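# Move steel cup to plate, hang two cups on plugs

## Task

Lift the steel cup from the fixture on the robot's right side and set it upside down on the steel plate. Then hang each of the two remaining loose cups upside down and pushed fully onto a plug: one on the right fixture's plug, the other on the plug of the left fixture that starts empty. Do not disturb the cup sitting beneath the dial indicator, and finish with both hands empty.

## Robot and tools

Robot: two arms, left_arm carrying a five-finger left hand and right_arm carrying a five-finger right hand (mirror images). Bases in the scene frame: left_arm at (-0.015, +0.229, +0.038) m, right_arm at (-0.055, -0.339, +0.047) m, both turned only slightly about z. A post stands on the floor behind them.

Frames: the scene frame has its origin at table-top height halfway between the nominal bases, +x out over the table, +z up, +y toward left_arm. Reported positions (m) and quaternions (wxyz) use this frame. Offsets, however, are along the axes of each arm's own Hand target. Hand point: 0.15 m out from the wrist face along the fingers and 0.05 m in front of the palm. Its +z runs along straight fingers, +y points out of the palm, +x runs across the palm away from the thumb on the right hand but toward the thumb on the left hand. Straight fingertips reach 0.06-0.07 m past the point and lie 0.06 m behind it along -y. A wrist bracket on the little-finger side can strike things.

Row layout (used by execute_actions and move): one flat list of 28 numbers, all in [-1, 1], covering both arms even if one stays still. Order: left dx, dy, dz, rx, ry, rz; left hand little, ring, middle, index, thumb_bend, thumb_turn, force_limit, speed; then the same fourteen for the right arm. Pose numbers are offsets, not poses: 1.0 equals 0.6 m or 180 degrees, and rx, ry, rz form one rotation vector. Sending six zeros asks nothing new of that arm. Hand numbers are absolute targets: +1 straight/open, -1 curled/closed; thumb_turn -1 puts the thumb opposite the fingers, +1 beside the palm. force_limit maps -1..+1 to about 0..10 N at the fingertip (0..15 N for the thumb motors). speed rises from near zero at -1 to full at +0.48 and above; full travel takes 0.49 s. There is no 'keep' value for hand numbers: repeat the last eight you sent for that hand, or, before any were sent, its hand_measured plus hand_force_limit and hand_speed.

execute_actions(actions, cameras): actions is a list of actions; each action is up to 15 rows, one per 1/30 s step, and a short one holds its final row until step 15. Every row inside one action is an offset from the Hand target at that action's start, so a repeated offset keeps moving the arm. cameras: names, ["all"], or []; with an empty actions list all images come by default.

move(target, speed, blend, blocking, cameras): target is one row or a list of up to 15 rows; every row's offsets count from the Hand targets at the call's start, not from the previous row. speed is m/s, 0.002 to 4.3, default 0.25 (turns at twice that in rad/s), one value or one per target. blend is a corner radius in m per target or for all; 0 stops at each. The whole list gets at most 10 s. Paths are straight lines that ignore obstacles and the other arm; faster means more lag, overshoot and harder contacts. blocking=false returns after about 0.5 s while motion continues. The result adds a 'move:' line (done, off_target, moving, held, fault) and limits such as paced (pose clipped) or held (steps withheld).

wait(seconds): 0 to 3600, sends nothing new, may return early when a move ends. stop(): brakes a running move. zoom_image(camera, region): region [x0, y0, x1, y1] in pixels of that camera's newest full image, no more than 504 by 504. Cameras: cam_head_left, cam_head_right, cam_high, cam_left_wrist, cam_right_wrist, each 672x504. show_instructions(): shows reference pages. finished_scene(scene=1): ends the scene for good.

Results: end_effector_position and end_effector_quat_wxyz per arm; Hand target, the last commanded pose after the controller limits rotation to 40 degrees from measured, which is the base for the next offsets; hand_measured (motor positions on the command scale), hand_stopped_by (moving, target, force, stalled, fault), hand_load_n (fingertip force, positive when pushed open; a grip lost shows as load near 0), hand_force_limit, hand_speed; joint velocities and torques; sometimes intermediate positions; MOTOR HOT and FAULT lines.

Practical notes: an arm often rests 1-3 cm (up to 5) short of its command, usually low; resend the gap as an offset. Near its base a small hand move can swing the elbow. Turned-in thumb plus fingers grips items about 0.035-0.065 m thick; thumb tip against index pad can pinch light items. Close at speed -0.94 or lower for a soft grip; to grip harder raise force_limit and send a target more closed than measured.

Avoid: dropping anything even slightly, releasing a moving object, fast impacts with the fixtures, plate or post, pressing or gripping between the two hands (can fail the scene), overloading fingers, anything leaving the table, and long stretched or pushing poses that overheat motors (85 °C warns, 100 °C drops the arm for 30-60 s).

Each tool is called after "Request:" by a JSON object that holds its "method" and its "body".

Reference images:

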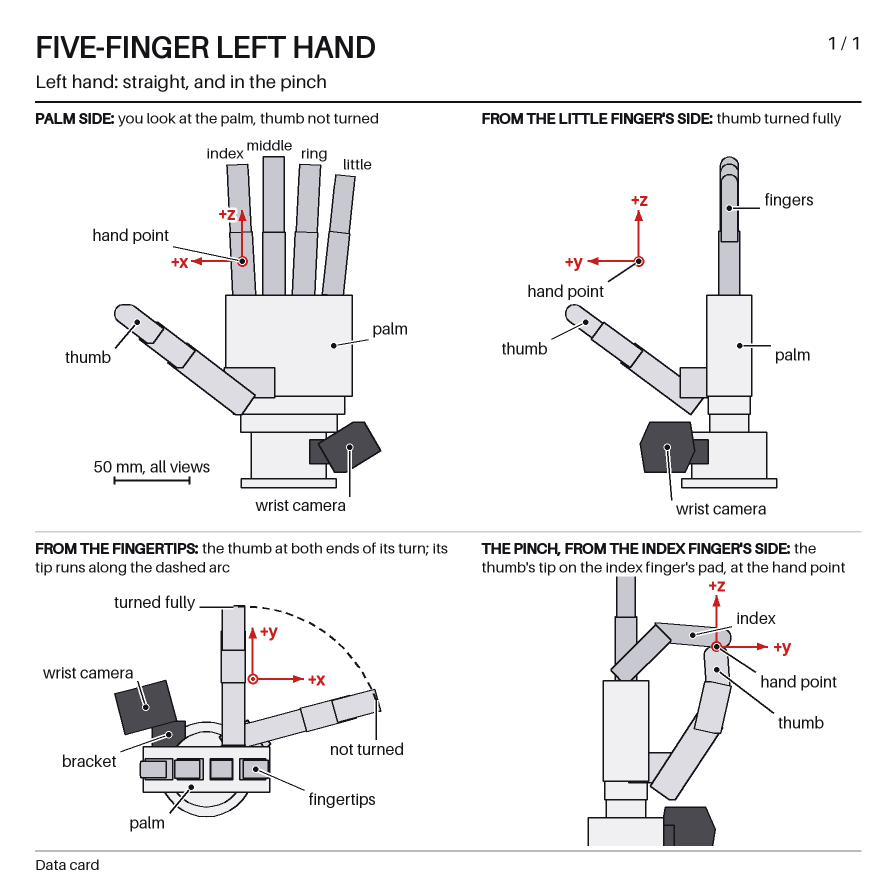

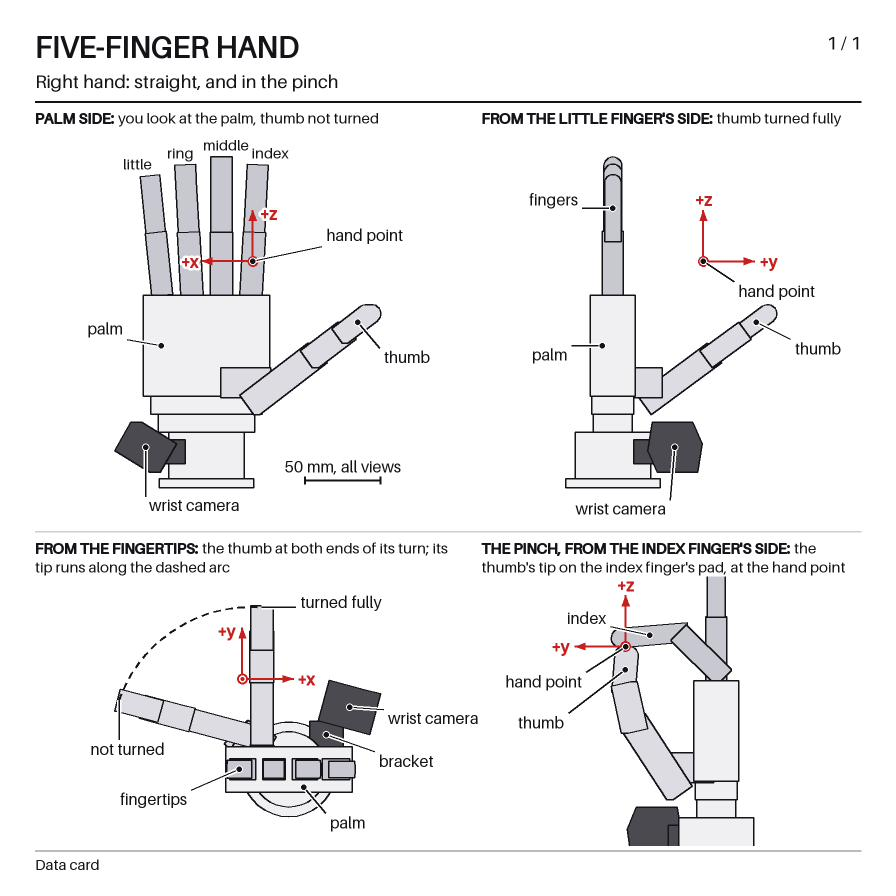

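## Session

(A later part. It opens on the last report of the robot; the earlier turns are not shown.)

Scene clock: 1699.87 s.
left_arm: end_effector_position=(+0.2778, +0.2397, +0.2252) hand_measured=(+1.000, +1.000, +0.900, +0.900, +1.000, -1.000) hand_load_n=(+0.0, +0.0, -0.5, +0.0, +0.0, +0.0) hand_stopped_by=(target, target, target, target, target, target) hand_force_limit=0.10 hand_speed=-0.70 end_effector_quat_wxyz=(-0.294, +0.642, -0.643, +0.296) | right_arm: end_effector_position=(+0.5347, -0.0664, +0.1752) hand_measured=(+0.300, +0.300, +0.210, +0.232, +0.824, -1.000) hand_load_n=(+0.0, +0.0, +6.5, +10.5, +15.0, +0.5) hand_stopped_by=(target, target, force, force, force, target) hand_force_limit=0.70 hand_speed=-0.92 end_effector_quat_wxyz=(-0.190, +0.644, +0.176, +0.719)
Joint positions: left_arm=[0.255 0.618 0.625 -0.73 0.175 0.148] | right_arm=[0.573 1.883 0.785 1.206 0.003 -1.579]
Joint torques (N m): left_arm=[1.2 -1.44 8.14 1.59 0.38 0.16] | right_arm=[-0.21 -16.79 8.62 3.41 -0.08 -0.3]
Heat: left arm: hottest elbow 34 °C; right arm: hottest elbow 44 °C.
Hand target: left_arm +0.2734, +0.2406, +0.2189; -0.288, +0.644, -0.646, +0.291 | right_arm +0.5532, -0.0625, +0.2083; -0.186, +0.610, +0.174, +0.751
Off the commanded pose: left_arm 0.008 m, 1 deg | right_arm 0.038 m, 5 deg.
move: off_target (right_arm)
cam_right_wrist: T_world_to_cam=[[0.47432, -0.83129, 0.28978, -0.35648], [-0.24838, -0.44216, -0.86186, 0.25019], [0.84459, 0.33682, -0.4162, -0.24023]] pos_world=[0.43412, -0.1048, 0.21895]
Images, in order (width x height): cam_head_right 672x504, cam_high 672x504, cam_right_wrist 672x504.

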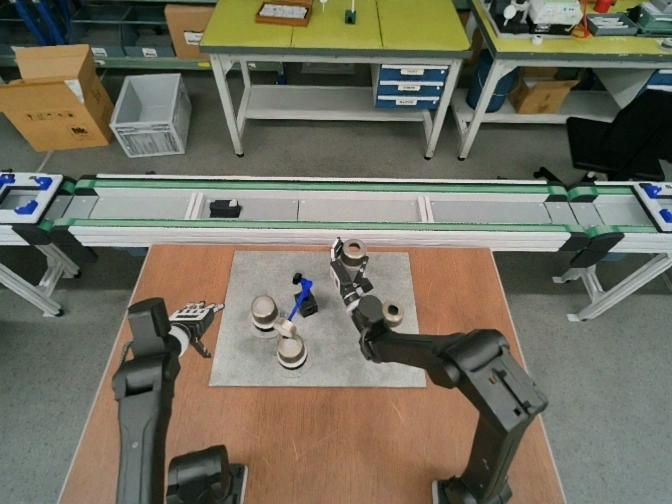

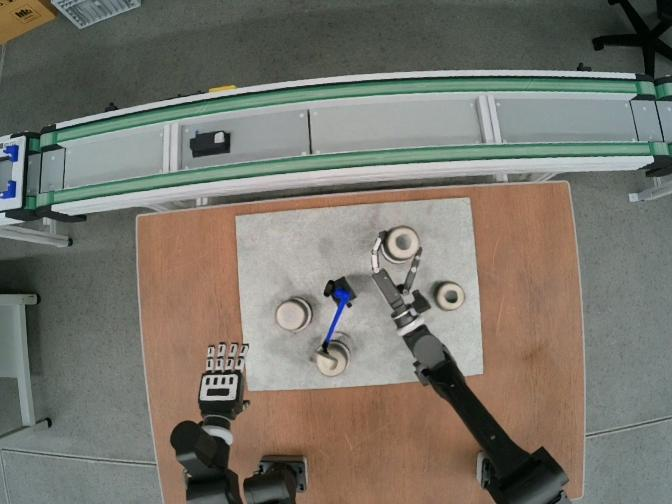

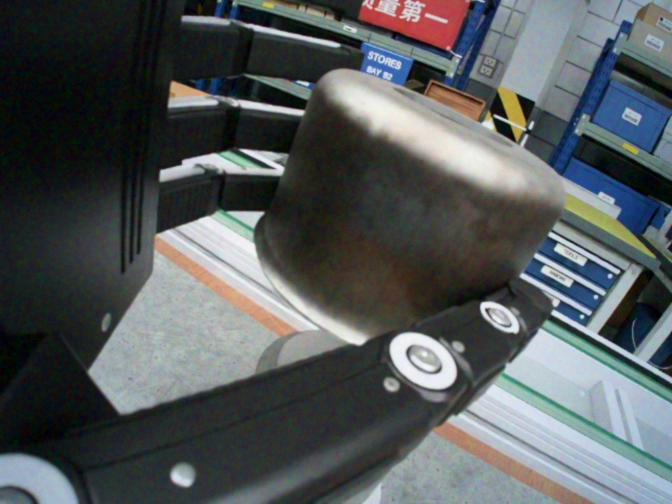

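Request:
{"method": "move", "body": {"target": [0,0,0,0,0,0,1,1,0.9,0.9,1,-1,0.1,-0.7,-0.0343,-0.0022,0.0017,0,0,0,0.3,0.3,-0.2,-0.2,0.3,-1,0.7,-0.92], "speed": 0.04, "cameras": ["cam_high","cam_head_right","cam_right_wrist","cam_head_left"]}}

Request:
{"method": "zoom_image", "body": {"camera": "cam_high", "region": [375, 215, 430, 270]}}

Request:
{"method": "zoom_image", "body": {"camera": "cam_head_right", "region": [330, 230, 380, 280]}}

Request:
{"method": "zoom_image", "body": {"camera": "cam_head_left", "region": [320, 220, 380, 280]}}

Scene clock: 1714.37 s.
left_arm: end_effector_position=(+0.2778, +0.2397, +0.2252) hand_measured=(+1.000, +1.000, +0.900, +0.900, +1.000, -1.000) hand_load_n=(+0.0, +0.0, +0.0, +0.0, +0.0, +0.0) hand_stopped_by=(target, target, target, target, target, target) hand_force_limit=0.10 hand_speed=-0.70 end_effector_quat_wxyz=(-0.294, +0.642, -0.643, +0.296) | right_arm: end_effector_position=(+0.5399, -0.0634, +0.1555) hand_measured=(+0.300, +0.300, +0.210, +0.232, +0.824, -1.000) hand_load_n=(+0.0, +0.0, +6.0, +10.5, +15.0, +0.5) hand_stopped_by=(target, target, force, force, force, target) hand_force_limit=0.70 hand_speed=-0.92 end_effector_quat_wxyz=(-0.190, +0.644, +0.176, +0.719)
Joint positions: left_arm=[0.255 0.618 0.625 -0.73 0.175 0.148] | right_arm=[0.573 1.948 0.804 1.251 0.003 -1.58]
Joint torques (N m): left_arm=[1.14 -1.08 8.23 1.63 0.35 0.16] | right_arm=[-0.03 -17.67 8.08 3.37 -0.05 -0.31]
Heat: left arm: hottest elbow 34 °C; right arm: hottest elbow 44 °C.
Hand target: left_arm +0.2734, +0.2406, +0.2189; -0.288, +0.644, -0.646, +0.291 | right_arm +0.5573, -0.0595, +0.1882; -0.186, +0.610, +0.174, +0.751
Off the commanded pose: left_arm 0.008 m, 1 deg | right_arm 0.037 m, 5 deg.
move: off_target (right_arm)
cam_right_wrist: T_world_to_cam=[[0.47402, -0.83119, 0.29056, -0.35073], [-0.24777, -0.44257, -0.86183, 0.23542], [0.84494, 0.33653, -0.41573, -0.25415]] pos_world=[0.43932, -0.10181, 0.19914]
Images, in order (width x height): cam_head_left 672x504, cam_head_right 672x504, cam_high 672x504, cam_right_wrist 672x504.

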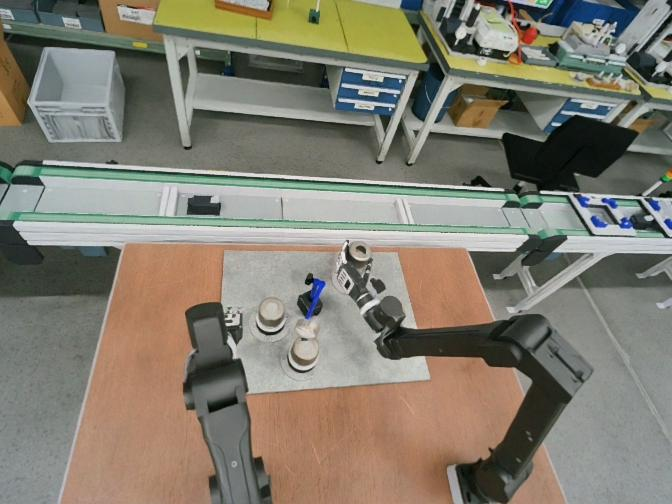

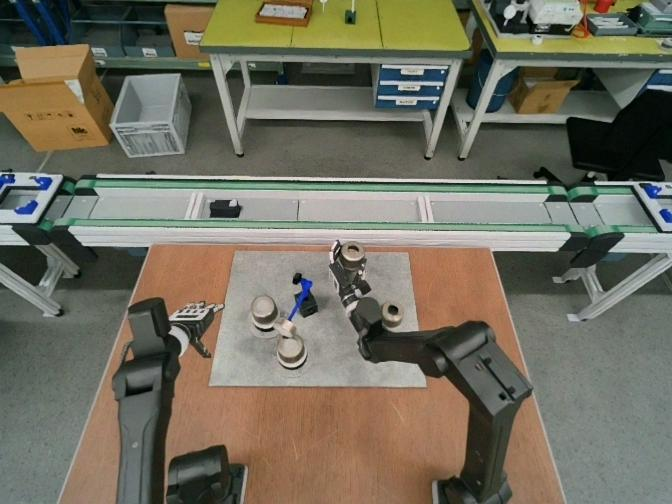

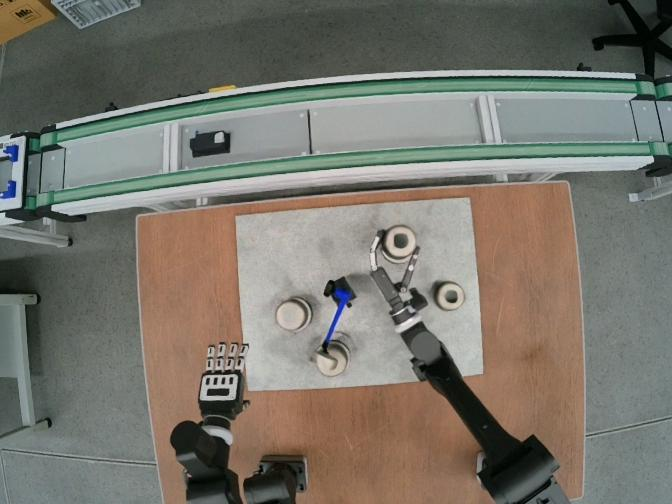

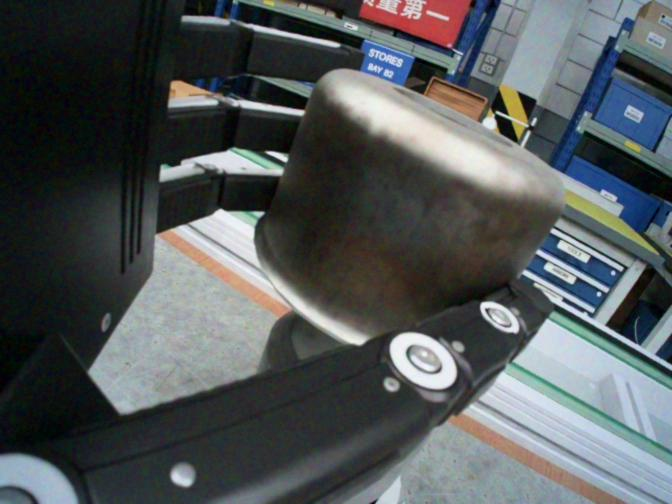

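Scaled by 9.164 from the camera's image (finer frame: 960x720).

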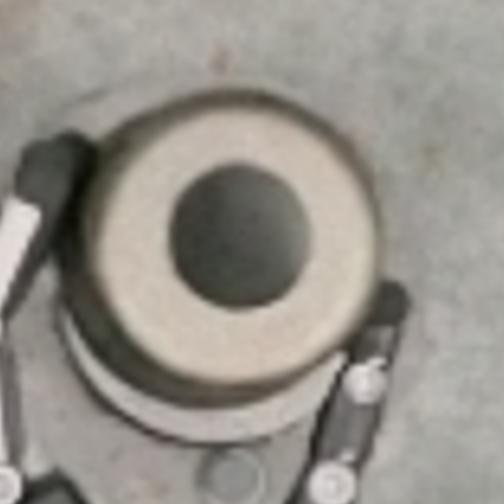

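Scaled by 10.080 from the camera's image (finer frame: 960x720).

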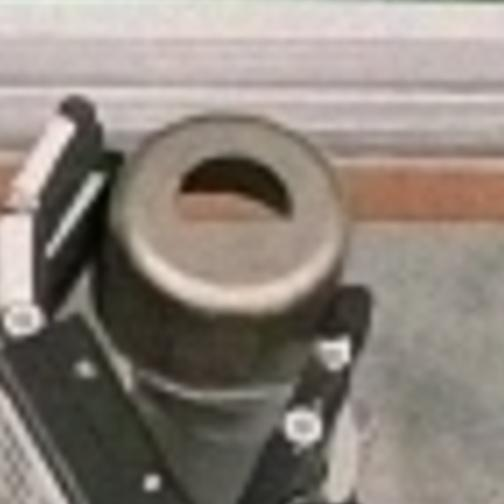

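Scaled by 8.400 from the camera's image (finer frame: 960x720).

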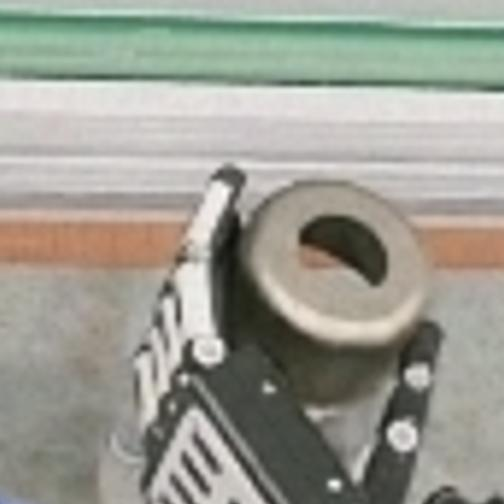

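Request:
{"method": "move", "body": {"target": [0,0,0,0,0,0,1,1,0.9,0.9,1,-1,0.1,-0.7,-0.0366,0.0004,-0.0043,0,0,0,0.3,0.3,-0.2,-0.2,0.3,-1,0.7,-0.92], "speed": 0.04, "cameras": ["cam_high","cam_head_right","cam_right_wrist","cam_head_left"]}}

Request:
{"method": "zoom_image", "body": {"camera": "cam_high", "region": [375, 215, 430, 270]}}

Request:
{"method": "zoom_image", "body": {"camera": "cam_head_right", "region": [330, 230, 380, 280]}}

Request:
{"method": "zoom_image", "body": {"camera": "cam_head_left", "region": [330, 230, 380, 280]}}

Scene clock: 1721.13 s.
left_arm: end_effector_position=(+0.2778, +0.2397, +0.2252) hand_measured=(+1.000, +1.000, +0.900, +0.900, +1.000, -1.000) hand_load_n=(+0.0, +0.0, +0.0, +0.0, +0.0, +0.0) hand_stopped_by=(target, target, target, target, target, target) hand_force_limit=0.10 hand_speed=-0.70 end_effector_quat_wxyz=(-0.294, +0.642, -0.643, +0.296) | right_arm: end_effector_position=(+0.5420, -0.0620, +0.1358) hand_measured=(+0.300, +0.300, +0.210, +0.232, +0.824, -1.000) hand_load_n=(+0.0, +0.0, +6.5, +11.0, +15.0, +0.5) hand_stopped_by=(target, target, force, force, force, target) hand_force_limit=0.70 hand_speed=-0.92 end_effector_quat_wxyz=(-0.191, +0.643, +0.176, +0.720)
Joint positions: left_arm=[0.255 0.618 0.625 -0.73 0.175 0.148] | right_arm=[0.573 2.01 0.817 1.304 0.002 -1.58]
Joint torques (N m): left_arm=[0.5 -1.73 8.21 1.59 0.33 0.13] | right_arm=[-0.26 -17.96 7.49 3.4 -0.09 -0.3]
Heat: left arm: hottest elbow 34 °C; right arm: hottest elbow 44 °C.
Hand target: left_arm +0.2734, +0.2406, +0.2189; -0.288, +0.644, -0.646, +0.291 | right_arm +0.5594, -0.0595, +0.1662; -0.186, +0.610, +0.174, +0.751
Off the commanded pose: left_arm 0.008 m, 1 deg | right_arm 0.035 m, 5 deg.
move: off_target (right_arm)
cam_right_wrist: T_world_to_cam=[[0.47381, -0.83117, 0.29097, -0.34477], [-0.24498, -0.44177, -0.86303, 0.21832], [0.84586, 0.33764, -0.41294, -0.26539]] pos_world=[0.44132, -0.10051, 0.17914]
Images, in order (width x height): cam_head_left 672x504, cam_head_right 672x504, cam_high 672x504, cam_right_wrist 672x504.

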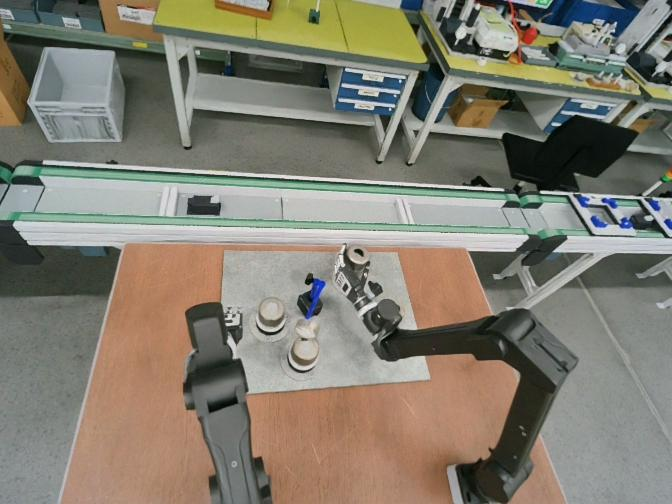

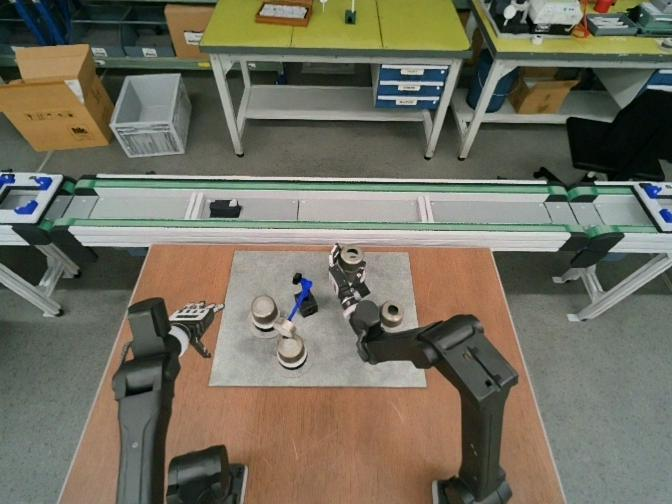

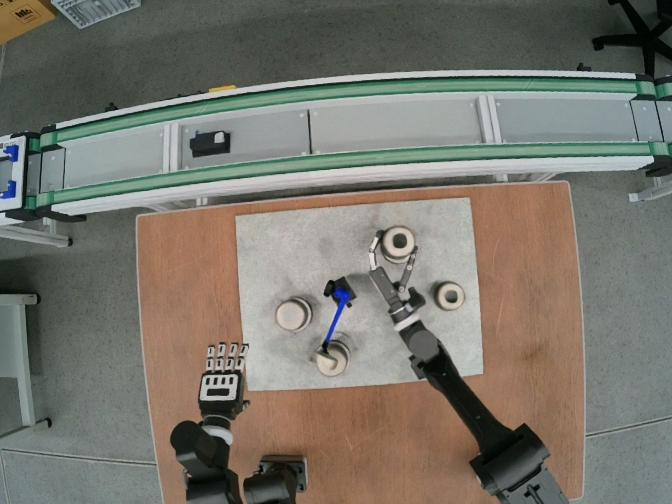

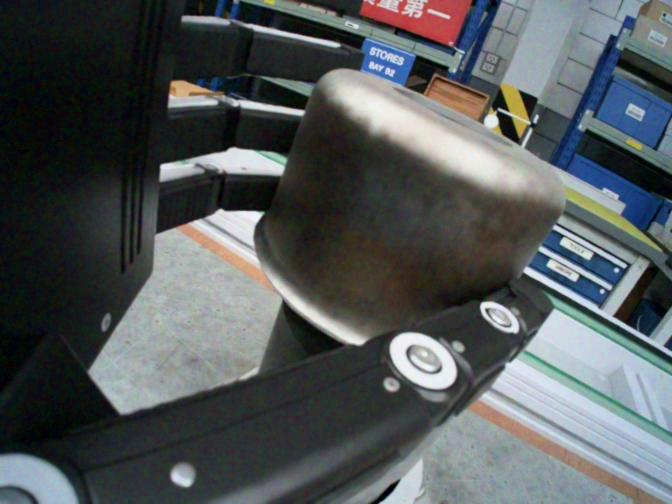

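Scaled by 9.164 from the camera's image (finer frame: 960x720).

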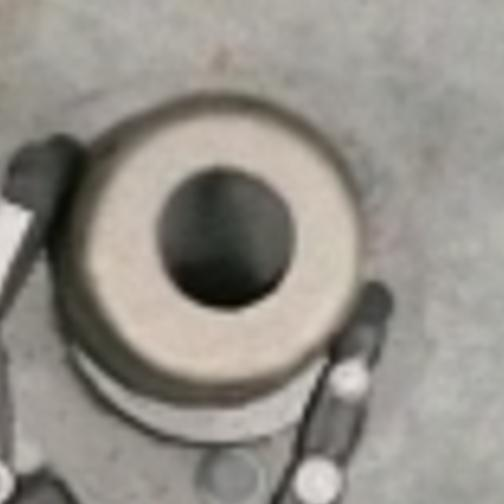

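Scaled by 10.080 from the camera's image (finer frame: 960x720).

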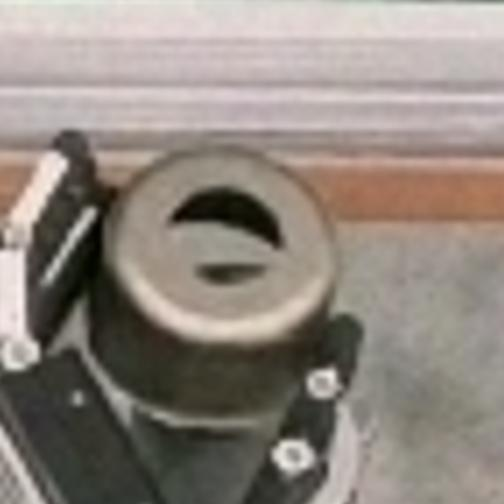

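Scaled by 10.080 from the camera's image (finer frame: 960x720).

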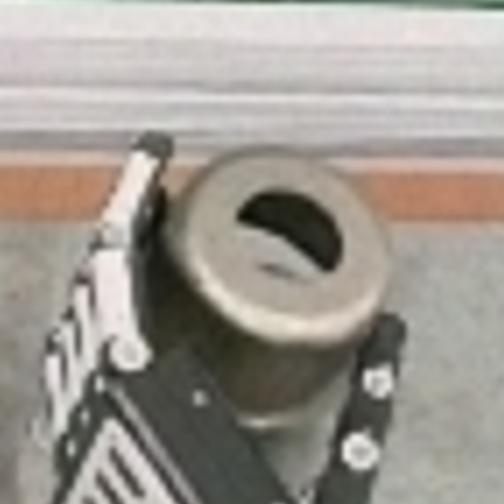

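Request:
{"method": "move", "body": {"target": [0,0,0,0,0,0,1,1,0.9,0.9,1,-1,0.1,-0.7,-0.0191,0.0014,-0.0069,0,0,0,0.3,0.3,-0.2,-0.2,0.3,-1,0.7,-0.92], "speed": 0.03, "cameras": ["cam_high","cam_head_right","cam_right_wrist","cam_head_left"]}}

Request:
{"method": "zoom_image", "body": {"camera": "cam_high", "region": [375, 215, 430, 270]}}

Request:
{"method": "zoom_image", "body": {"camera": "cam_head_right", "region": [330, 230, 380, 280]}}

Request:
{"method": "zoom_image", "body": {"camera": "cam_head_left", "region": [330, 230, 380, 280]}}

Scene clock: 1730.63 s.
left_arm: end_effector_position=(+0.2778, +0.2397, +0.2252) hand_measured=(+1.000, +1.000, +0.900, +0.900, +1.000, -1.000) hand_load_n=(+0.0, +0.0, +0.0, +0.0, +0.0, +0.0) hand_stopped_by=(target, target, target, target, target, target) hand_force_limit=0.10 hand_speed=-0.70 end_effector_quat_wxyz=(-0.294, +0.642, -0.643, +0.296) | right_arm: end_effector_position=(+0.5422, -0.0629, +0.1302) hand_measured=(+0.300, +0.300, +0.210, +0.232, +0.824, -1.000) hand_load_n=(+0.0, +0.0, +6.5, +10.5, +15.5, +0.0) hand_stopped_by=(target, target, force, force, force, target) hand_force_limit=0.70 hand_speed=-0.92 end_effector_quat_wxyz=(-0.190, +0.638, +0.177, +0.725)
Joint positions: left_arm=[0.255 0.618 0.625 -0.73 0.175 0.148] | right_arm=[0.571 2.036 0.819 1.339 -0.001 -1.585]
Joint torques (N m): left_arm=[1.73 -1.32 8.23 1.46 0.38 0.13] | right_arm=[-0.38 -17.67 7.16 3.23 -0.11 -0.25]
Heat: left arm: hottest elbow 34 °C; right arm: hottest elbow 43 °C.
Hand target: left_arm +0.2734, +0.2406, +0.2189; -0.288, +0.644, -0.646, +0.291 | right_arm +0.5583, -0.0612, +0.1542; -0.186, +0.610, +0.174, +0.751
Off the commanded pose: left_arm 0.008 m, 1 deg | right_arm 0.029 m, 4 deg.
move: off_target (right_arm)
cam_right_wrist: T_world_to_cam=[[0.47026, -0.83161, 0.29543, -0.34264], [-0.23395, -0.44025, -0.86686, 0.20775], [0.85095, 0.33854, -0.40159, -0.27169]] pos_world=[0.44093, -0.10151, 0.17221]
Images, in order (width x height): cam_head_left 672x504, cam_head_right 672x504, cam_high 672x504, cam_right_wrist 672x504.

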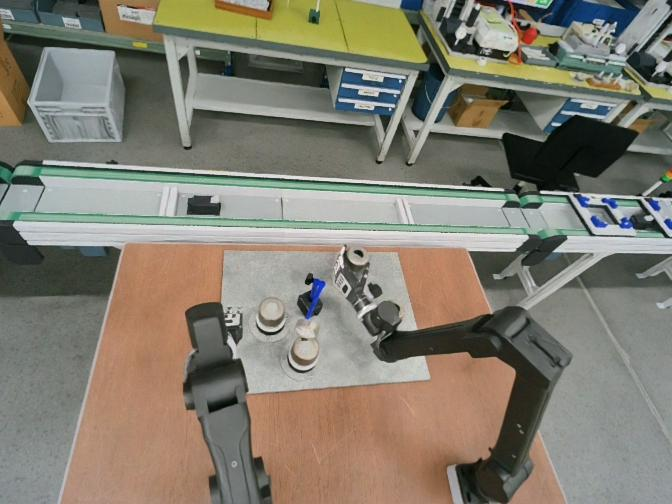

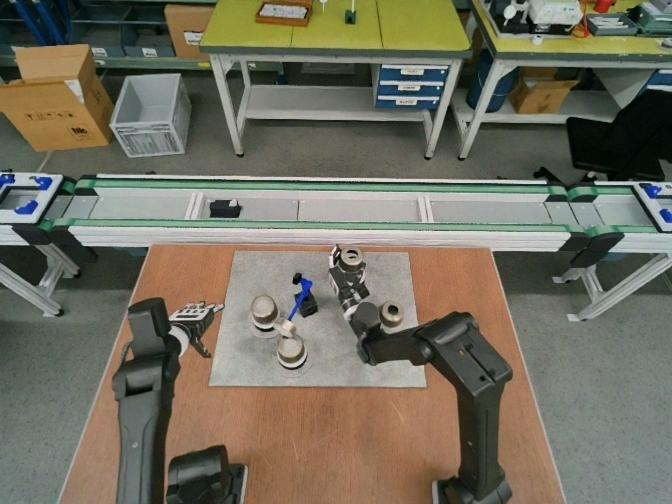

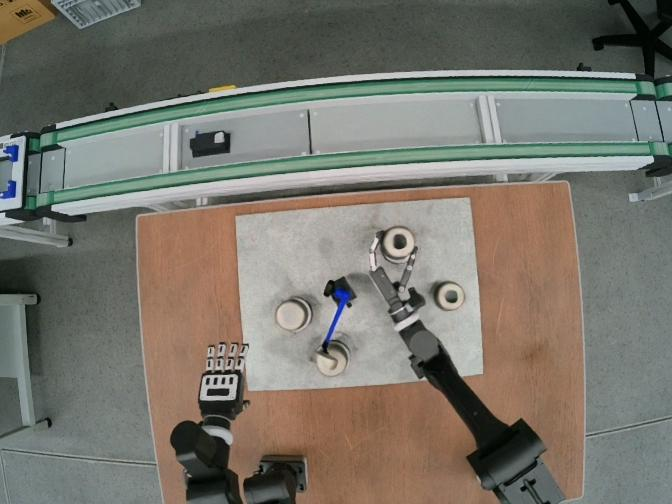

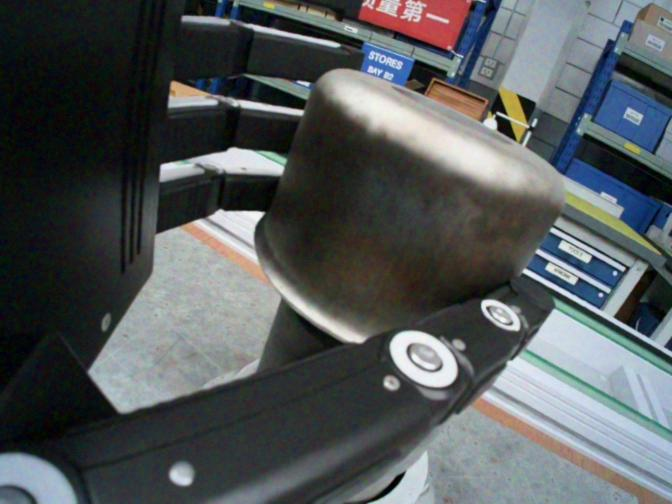

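Scaled by 9.164 from the camera's image (finer frame: 960x720).

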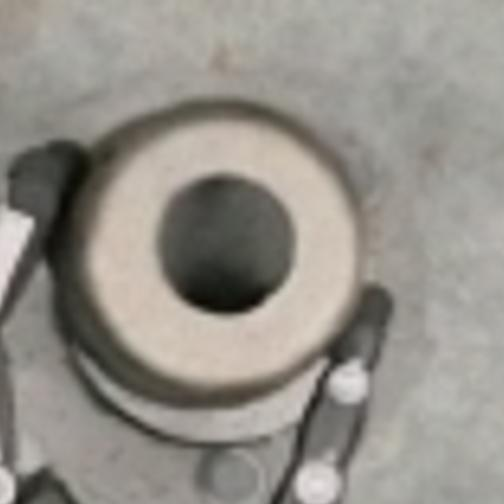

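Scaled by 10.080 from the camera's image (finer frame: 960x720).

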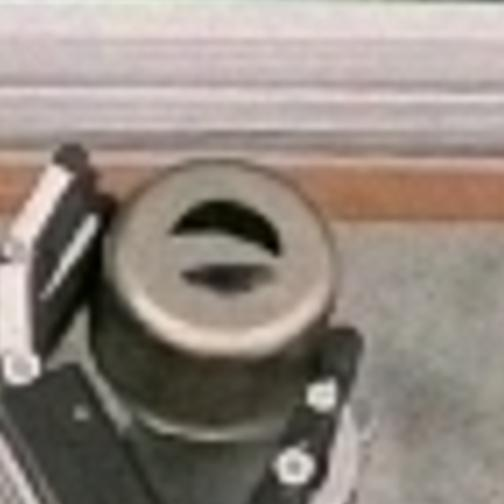

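Scaled by 10.080 from the camera's image (finer frame: 960x720).

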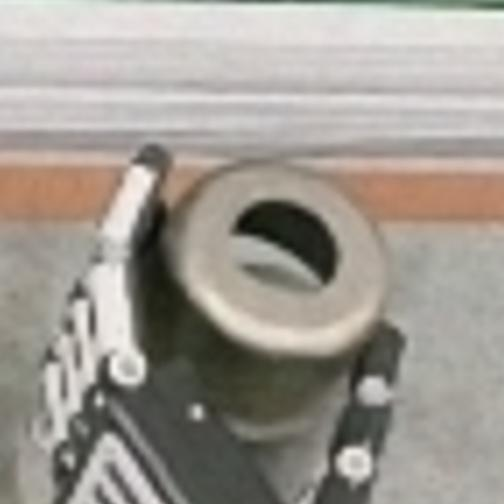

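Request:
{"method": "execute_actions", "body": {"actions": [[[0,0,0,0,0,0,1,1,0.9,0.9,1,-1,0.1,-0.7,0.0003,0.0044,-0.0024,0,0,0,0.3,0.3,-0.2,-0.2,0.3,-1,0.7,-0.92]]]}}

Request:
{"method": "execute_actions", "body": {"actions": [[[0,0,0,0,0,0,1,1,0.9,0.9,1,-1,0.1,-0.7,0.0003,0.0044,-0.0024,0,0,0,0.3,0.3,-0.2,-0.2,0.3,-1,0.7,-0.92]]]}}

Scene clock: 1736.57 s.
left_arm: end_effector_position=(+0.2778, +0.2397, +0.2252) hand_measured=(+1.000, +1.000, +0.900, +0.900, +1.000, -1.000) hand_load_n=(+0.0, +0.0, +0.0, +0.0, +0.0, -0.5) hand_stopped_by=(target, target, target, target, target, target) hand_force_limit=0.10 hand_speed=-0.70 end_effector_quat_wxyz=(-0.294, +0.642, -0.643, +0.296) | right_arm: end_effector_position=(+0.5436, -0.0650, +0.1304) hand_measured=(+0.300, +0.300, +0.210, +0.232, +0.824, -1.000) hand_load_n=(+0.0, +0.0, +6.5, +10.5, +15.0, +0.5) hand_stopped_by=(target, target, force, force, force, target) hand_force_limit=0.70 hand_speed=-0.92 end_effector_quat_wxyz=(-0.190, +0.638, +0.177, +0.725)
Joint positions: left_arm=[0.255 0.618 0.625 -0.73 0.175 0.148] | right_arm=[0.566 2.036 0.82 1.339 -0.007 -1.585]
Joint torques (N m): left_arm=[0.79 -1.79 8.05 1.51 0.33 0.17] | right_arm=[-0.38 -17.67 6.86 3.33 -0.1 -0.24]
Heat: left arm: hottest elbow 34 °C; right arm: hottest elbow 43 °C.
Hand target: left_arm +0.2734, +0.2406, +0.2189; -0.288, +0.644, -0.646, +0.291 | right_arm +0.5584, -0.0642, +0.1543; -0.186, +0.609, +0.174, +0.751
Off the commanded pose: left_arm 0.008 m, 1 deg | right_arm 0.028 m, 4 deg.
Step readings (end_effector_position of left_arm | right_arm):
0: (+0.2778, +0.2397, +0.2252) | (+0.5423, -0.0628, +0.1304)
1: (+0.2778, +0.2397, +0.2252) | (+0.5424, -0.0630, +0.1304)
2: (+0.2778, +0.2397, +0.2252) | (+0.5428, -0.0636, +0.1304)
4: (+0.2778, +0.2397, +0.2252) | (+0.5432, -0.0643, +0.1304)
8: (+0.2778, +0.2397, +0.2252) | (+0.5436, -0.0651, +0.1304)
15: (+0.2778, +0.2397, +0.2252) | (+0.5436, -0.0651, +0.1304)

Scene clock: 1737.27 s.
left_arm: end_effector_position=(+0.2778, +0.2397, +0.2252) hand_measured=(+1.000, +1.000, +0.900, +0.900, +1.000, -1.000) hand_load_n=(+0.0, +0.0, +0.0, +0.0, +0.0, +0.0) hand_stopped_by=(target, target, target, target, target, target) hand_force_limit=0.10 hand_speed=-0.70 end_effector_quat_wxyz=(-0.294, +0.642, -0.643, +0.296) | right_arm: end_effector_position=(+0.5449, -0.0672, +0.1305) hand_measured=(+0.300, +0.300, +0.210, +0.232, +0.824, -1.000) hand_load_n=(+0.0, +0.0, +6.5, +11.0, +15.0, +0.5) hand_stopped_by=(target, target, force, force, force, target) hand_force_limit=0.70 hand_speed=-0.92 end_effector_quat_wxyz=(-0.190, +0.638, +0.178, +0.725)
Joint positions: left_arm=[0.255 0.618 0.625 -0.73 0.175 0.148] | right_arm=[0.56 2.036 0.82 1.339 -0.013 -1.585]
Joint torques (N m): left_arm=[1.08 -2.26 8.5 1.7 0.35 0.15] | right_arm=[-0.38 -17.85 6.61 3.4 -0.08 -0.23]
Heat: left arm: hottest elbow 34 °C; right arm: hottest elbow 43 °C.
Hand target: left_arm +0.2734, +0.2406, +0.2189; -0.288, +0.644, -0.646, +0.291 | right_arm +0.5585, -0.0673, +0.1543; -0.186, +0.609, +0.174, +0.751
Off the commanded pose: left_arm 0.008 m, 1 deg | right_arm 0.027 m, 4 deg.
Step readings (end_effector_position of left_arm | right_arm):
0: (+0.2778, +0.2397, +0.2252) | (+0.5436, -0.0650, +0.1304)
1: (+0.2778, +0.2397, +0.2252) | (+0.5437, -0.0652, +0.1304)
2: (+0.2778, +0.2397, +0.2252) | (+0.5440, -0.0656, +0.1304)
4: (+0.2778, +0.2397, +0.2252) | (+0.5443, -0.0662, +0.1305)
8: (+0.2778, +0.2397, +0.2252) | (+0.5447, -0.0670, +0.1305)
15: (+0.2778, +0.2397, +0.2252) | (+0.5449, -0.0672, +0.1305)

Request:
{"method": "execute_actions", "body": {"actions": [[[0,0,0,0,0,0,1,1,0.9,0.9,1,-1,0.1,-0.7,-0.0100,-0.0004,-0.0030,0,0,0,0.3,0.3,-0.2,-0.2,0.3,-1,0.7,-0.92]]], "cameras": ["cam_high","cam_head_right","cam_right_wrist","cam_head_left"]}}

Request:
{"method": "zoom_image", "body": {"camera": "cam_high", "region": [375, 215, 430, 270]}}

Request:
{"method": "zoom_image", "body": {"camera": "cam_head_right", "region": [330, 230, 380, 280]}}

Request:
{"method": "zoom_image", "body": {"camera": "cam_head_left", "region": [330, 230, 380, 280]}}

Scene clock: 1740.67 s.
left_arm: end_effector_position=(+0.2778, +0.2397, +0.2252) hand_measured=(+1.000, +1.000, +0.900, +0.900, +1.000, -1.000) hand_load_n=(+0.0, +0.0, +0.0, +0.0, -0.5, +0.0) hand_stopped_by=(target, target, target, target, target, target) hand_force_limit=0.10 hand_speed=-0.70 end_effector_quat_wxyz=(-0.294, +0.642, -0.643, +0.296) | right_arm: end_effector_position=(+0.5441, -0.0677, +0.1264) hand_measured=(+0.300, +0.300, +0.210, +0.232, +0.824, -1.000) hand_load_n=(+0.0, +0.0, +6.5, +9.5, +15.5, +0.0) hand_stopped_by=(target, target, force, force, force, target) hand_force_limit=0.70 hand_speed=-0.92 end_effector_quat_wxyz=(-0.190, +0.636, +0.177, +0.727)
Joint positions: left_arm=[0.255 0.618 0.625 -0.73 0.175 0.148] | right_arm=[0.56 2.051 0.82 1.361 -0.013 -1.585]
Joint torques (N m): left_arm=[1.73 -0.85 8.08 1.55 0.36 0.16] | right_arm=[-0.32 -17.79 6.56 3.25 -0.08 -0.23]
Heat: left arm: hottest elbow 34 °C; right arm: hottest elbow 43 °C.
Hand target: left_arm +0.2734, +0.2406, +0.2189; -0.288, +0.644, -0.646, +0.291 | right_arm +0.5579, -0.0675, +0.1480; -0.186, +0.609, +0.174, +0.751
Off the commanded pose: left_arm 0.008 m, 1 deg | right_arm 0.026 m, 4 deg.
Step readings (end_effector_position of left_arm | right_arm):
0: (+0.2778, +0.2397, +0.2252) | (+0.5449, -0.0672, +0.1305)
1: (+0.2778, +0.2397, +0.2252) | (+0.5448, -0.0673, +0.1304)
2: (+0.2778, +0.2397, +0.2252) | (+0.5447, -0.0673, +0.1306)
4: (+0.2778, +0.2397, +0.2252) | (+0.5444, -0.0675, +0.1291)
8: (+0.2778, +0.2397, +0.2252) | (+0.5441, -0.0677, +0.1259)
15: (+0.2778, +0.2397, +0.2252) | (+0.5441, -0.0677, +0.1264)
cam_right_wrist: T_world_to_cam=[[0.46888, -0.83176, 0.2972, -0.34589], [-0.22832, -0.43918, -0.8689, 0.20004], [0.85324, 0.33956, -0.39583, -0.27516]] pos_world=[0.44263, -0.10641, 0.1677]
Images, in order (width x height): cam_head_left 672x504, cam_head_right 672x504, cam_high 672x504, cam_right_wrist 672x504.

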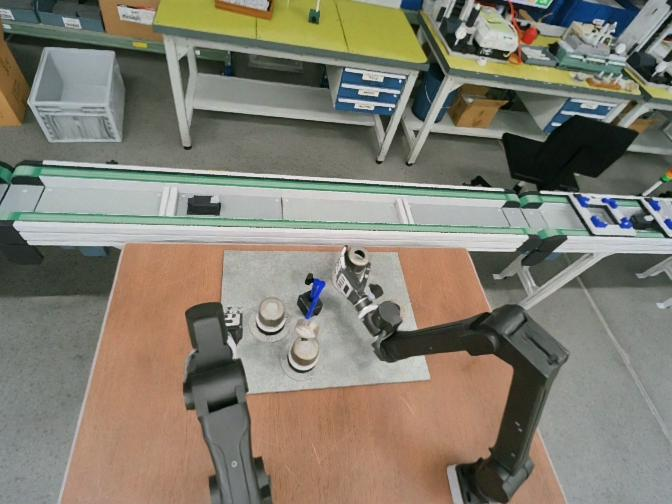

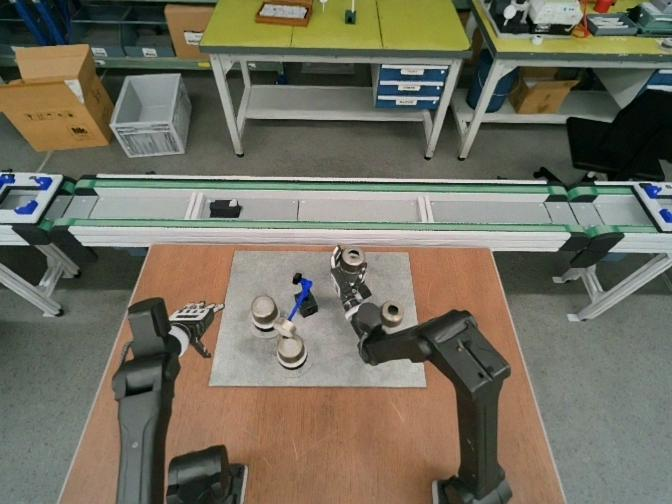

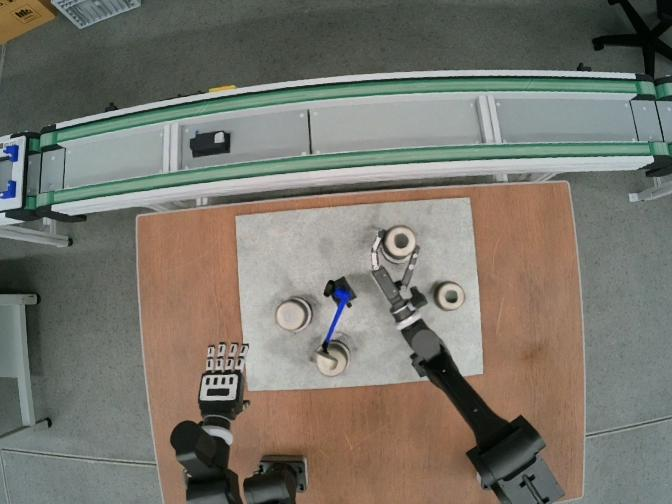

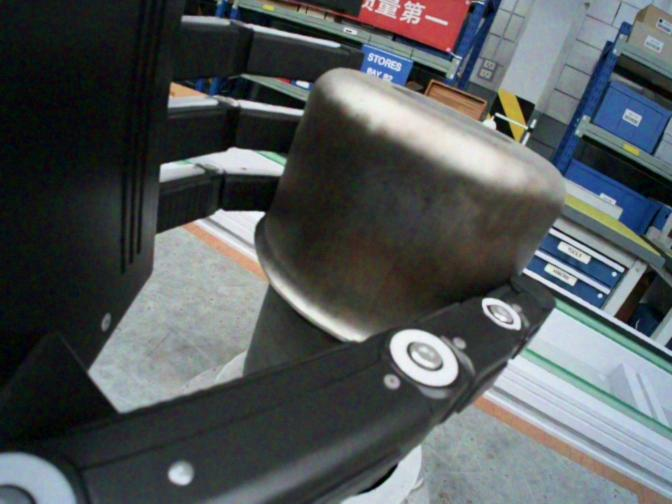

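Scaled by 9.164 from the camera's image (finer frame: 960x720).

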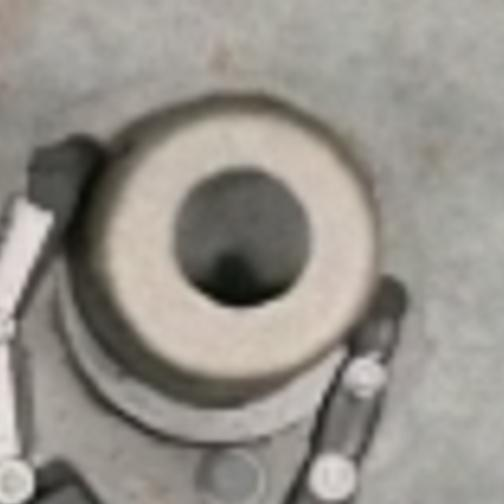

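Scaled by 10.080 from the camera's image (finer frame: 960x720).

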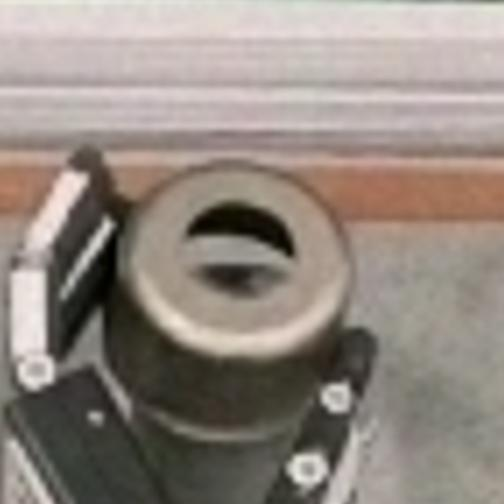

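Scaled by 10.080 from the camera's image (finer frame: 960x720).

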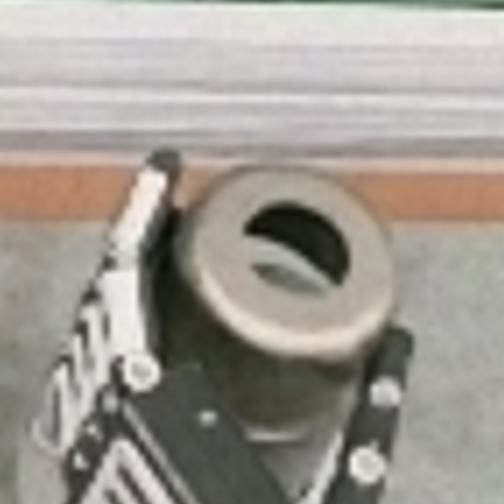

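Request:
{"method": "execute_actions", "body": {"actions": [[[0,0,0,0,0,0,1,1,0.9,0.9,1,-1,0.1,-0.7,0.0009,-0.0025,-0.0043,0,0,0,0.3,0.3,-0.2,-0.2,0.3,-1,0.7,-0.92]]]}}

Request:
{"method": "execute_actions", "body": {"actions": [[[0,0,0,0,0,0,1,1,0.9,0.9,1,-1,0.1,-0.7,-0.0082,-0.0003,-0.0020,0,0,0,0.3,0.3,-0.2,-0.2,0.3,-1,0.7,-0.92]]]}}

Scene clock: 1748.67 s.
left_arm: end_effector_position=(+0.2778, +0.2397, +0.2252) hand_measured=(+1.000, +1.000, +0.900, +0.900, +1.000, -1.000) hand_load_n=(+0.0, +0.0, +0.0, +0.0, +0.0, +0.0) hand_stopped_by=(target, target, target, target, target, target) hand_force_limit=0.10 hand_speed=-0.70 end_effector_quat_wxyz=(-0.294, +0.642, -0.643, +0.296) | right_arm: end_effector_position=(+0.5441, -0.0677, +0.1272) hand_measured=(+0.300, +0.300, +0.210, +0.232, +0.824, -1.000) hand_load_n=(+0.0, +0.0, +6.5, +10.5, +15.5, +0.0) hand_stopped_by=(target, target, force, force, force, target) hand_force_limit=0.70 hand_speed=-0.92 end_effector_quat_wxyz=(-0.190, +0.635, +0.177, +0.728)
Joint positions: left_arm=[0.255 0.618 0.625 -0.73 0.175 0.148] | right_arm=[0.56 2.051 0.82 1.364 -0.013 -1.585]
Joint torques (N m): left_arm=[1.38 -1.2 8.34 1.59 0.35 0.15] | right_arm=[0.03 -17.9 6.08 3.3 0.04 -0.24]
Heat: left arm: hottest elbow 34 °C; right arm: hottest elbow 43 °C.
Hand target: left_arm +0.2734, +0.2406, +0.2189; -0.288, +0.644, -0.646, +0.291 | right_arm +0.5549, -0.0675, +0.1480; -0.186, +0.609, +0.174, +0.751
Off the commanded pose: left_arm 0.008 m, 1 deg | right_arm 0.023 m, 4 deg.
Step readings (end_effector_position of left_arm | right_arm):
0: (+0.2778, +0.2397, +0.2252) | (+0.5441, -0.0677, +0.1264)
1: (+0.2778, +0.2397, +0.2252) | (+0.5441, -0.0677, +0.1265)
2: (+0.2778, +0.2397, +0.2252) | (+0.5441, -0.0677, +0.1268)
4: (+0.2778, +0.2397, +0.2252) | (+0.5441, -0.0677, +0.1271)
8: (+0.2778, +0.2397, +0.2252) | (+0.5441, -0.0677, +0.1272)
15: (+0.2778, +0.2397, +0.2252) | (+0.5441, -0.0677, +0.1272)

Scene clock: 1749.37 s.
left_arm: end_effector_position=(+0.2778, +0.2397, +0.2252) hand_measured=(+1.000, +1.000, +0.900, +0.900, +1.000, -1.000) hand_load_n=(+0.0, +0.0, +0.0, -0.5, +0.0, +0.0) hand_stopped_by=(target, target, target, target, target, target) hand_force_limit=0.10 hand_speed=-0.70 end_effector_quat_wxyz=(-0.294, +0.642, -0.643, +0.296) | right_arm: end_effector_position=(+0.5436, -0.0680, +0.1257) hand_measured=(+0.300, +0.300, +0.210, +0.232, +0.824, -1.000) hand_load_n=(+0.0, +0.0, +7.0, +10.0, +15.5, +0.0) hand_stopped_by=(target, target, force, force, force, target) hand_force_limit=0.70 hand_speed=-0.92 end_effector_quat_wxyz=(-0.191, +0.633, +0.176, +0.730)
Joint positions: left_arm=[0.255 0.618 0.625 -0.73 0.175 0.148] | right_arm=[0.56 2.06 0.82 1.378 -0.013 -1.585]
Joint torques (N m): left_arm=[1.85 -1.38 8.14 1.55 0.37 0.18] | right_arm=[-0.03 -17.44 6.12 3.21 0.02 -0.24]
Heat: left arm: hottest elbow 34 °C; right arm: hottest elbow 43 °C.
Hand target: left_arm +0.2734, +0.2406, +0.2189; -0.288, +0.644, -0.646, +0.291 | right_arm +0.5547, -0.0676, +0.1429; -0.186, +0.609, +0.174, +0.751
Off the commanded pose: left_arm 0.008 m, 1 deg | right_arm 0.020 m, 4 deg.
Step readings (end_effector_position of left_arm | right_arm):
0: (+0.2778, +0.2397, +0.2252) | (+0.5441, -0.0677, +0.1272)
1: (+0.2778, +0.2397, +0.2252) | (+0.5441, -0.0677, +0.1272)
2: (+0.2778, +0.2397, +0.2252) | (+0.5440, -0.0678, +0.1273)
4: (+0.2778, +0.2397, +0.2252) | (+0.5438, -0.0679, +0.1264)
8: (+0.2778, +0.2397, +0.2252) | (+0.5436, -0.0680, +0.1256)
15: (+0.2778, +0.2397, +0.2252) | (+0.5436, -0.0680, +0.1257)


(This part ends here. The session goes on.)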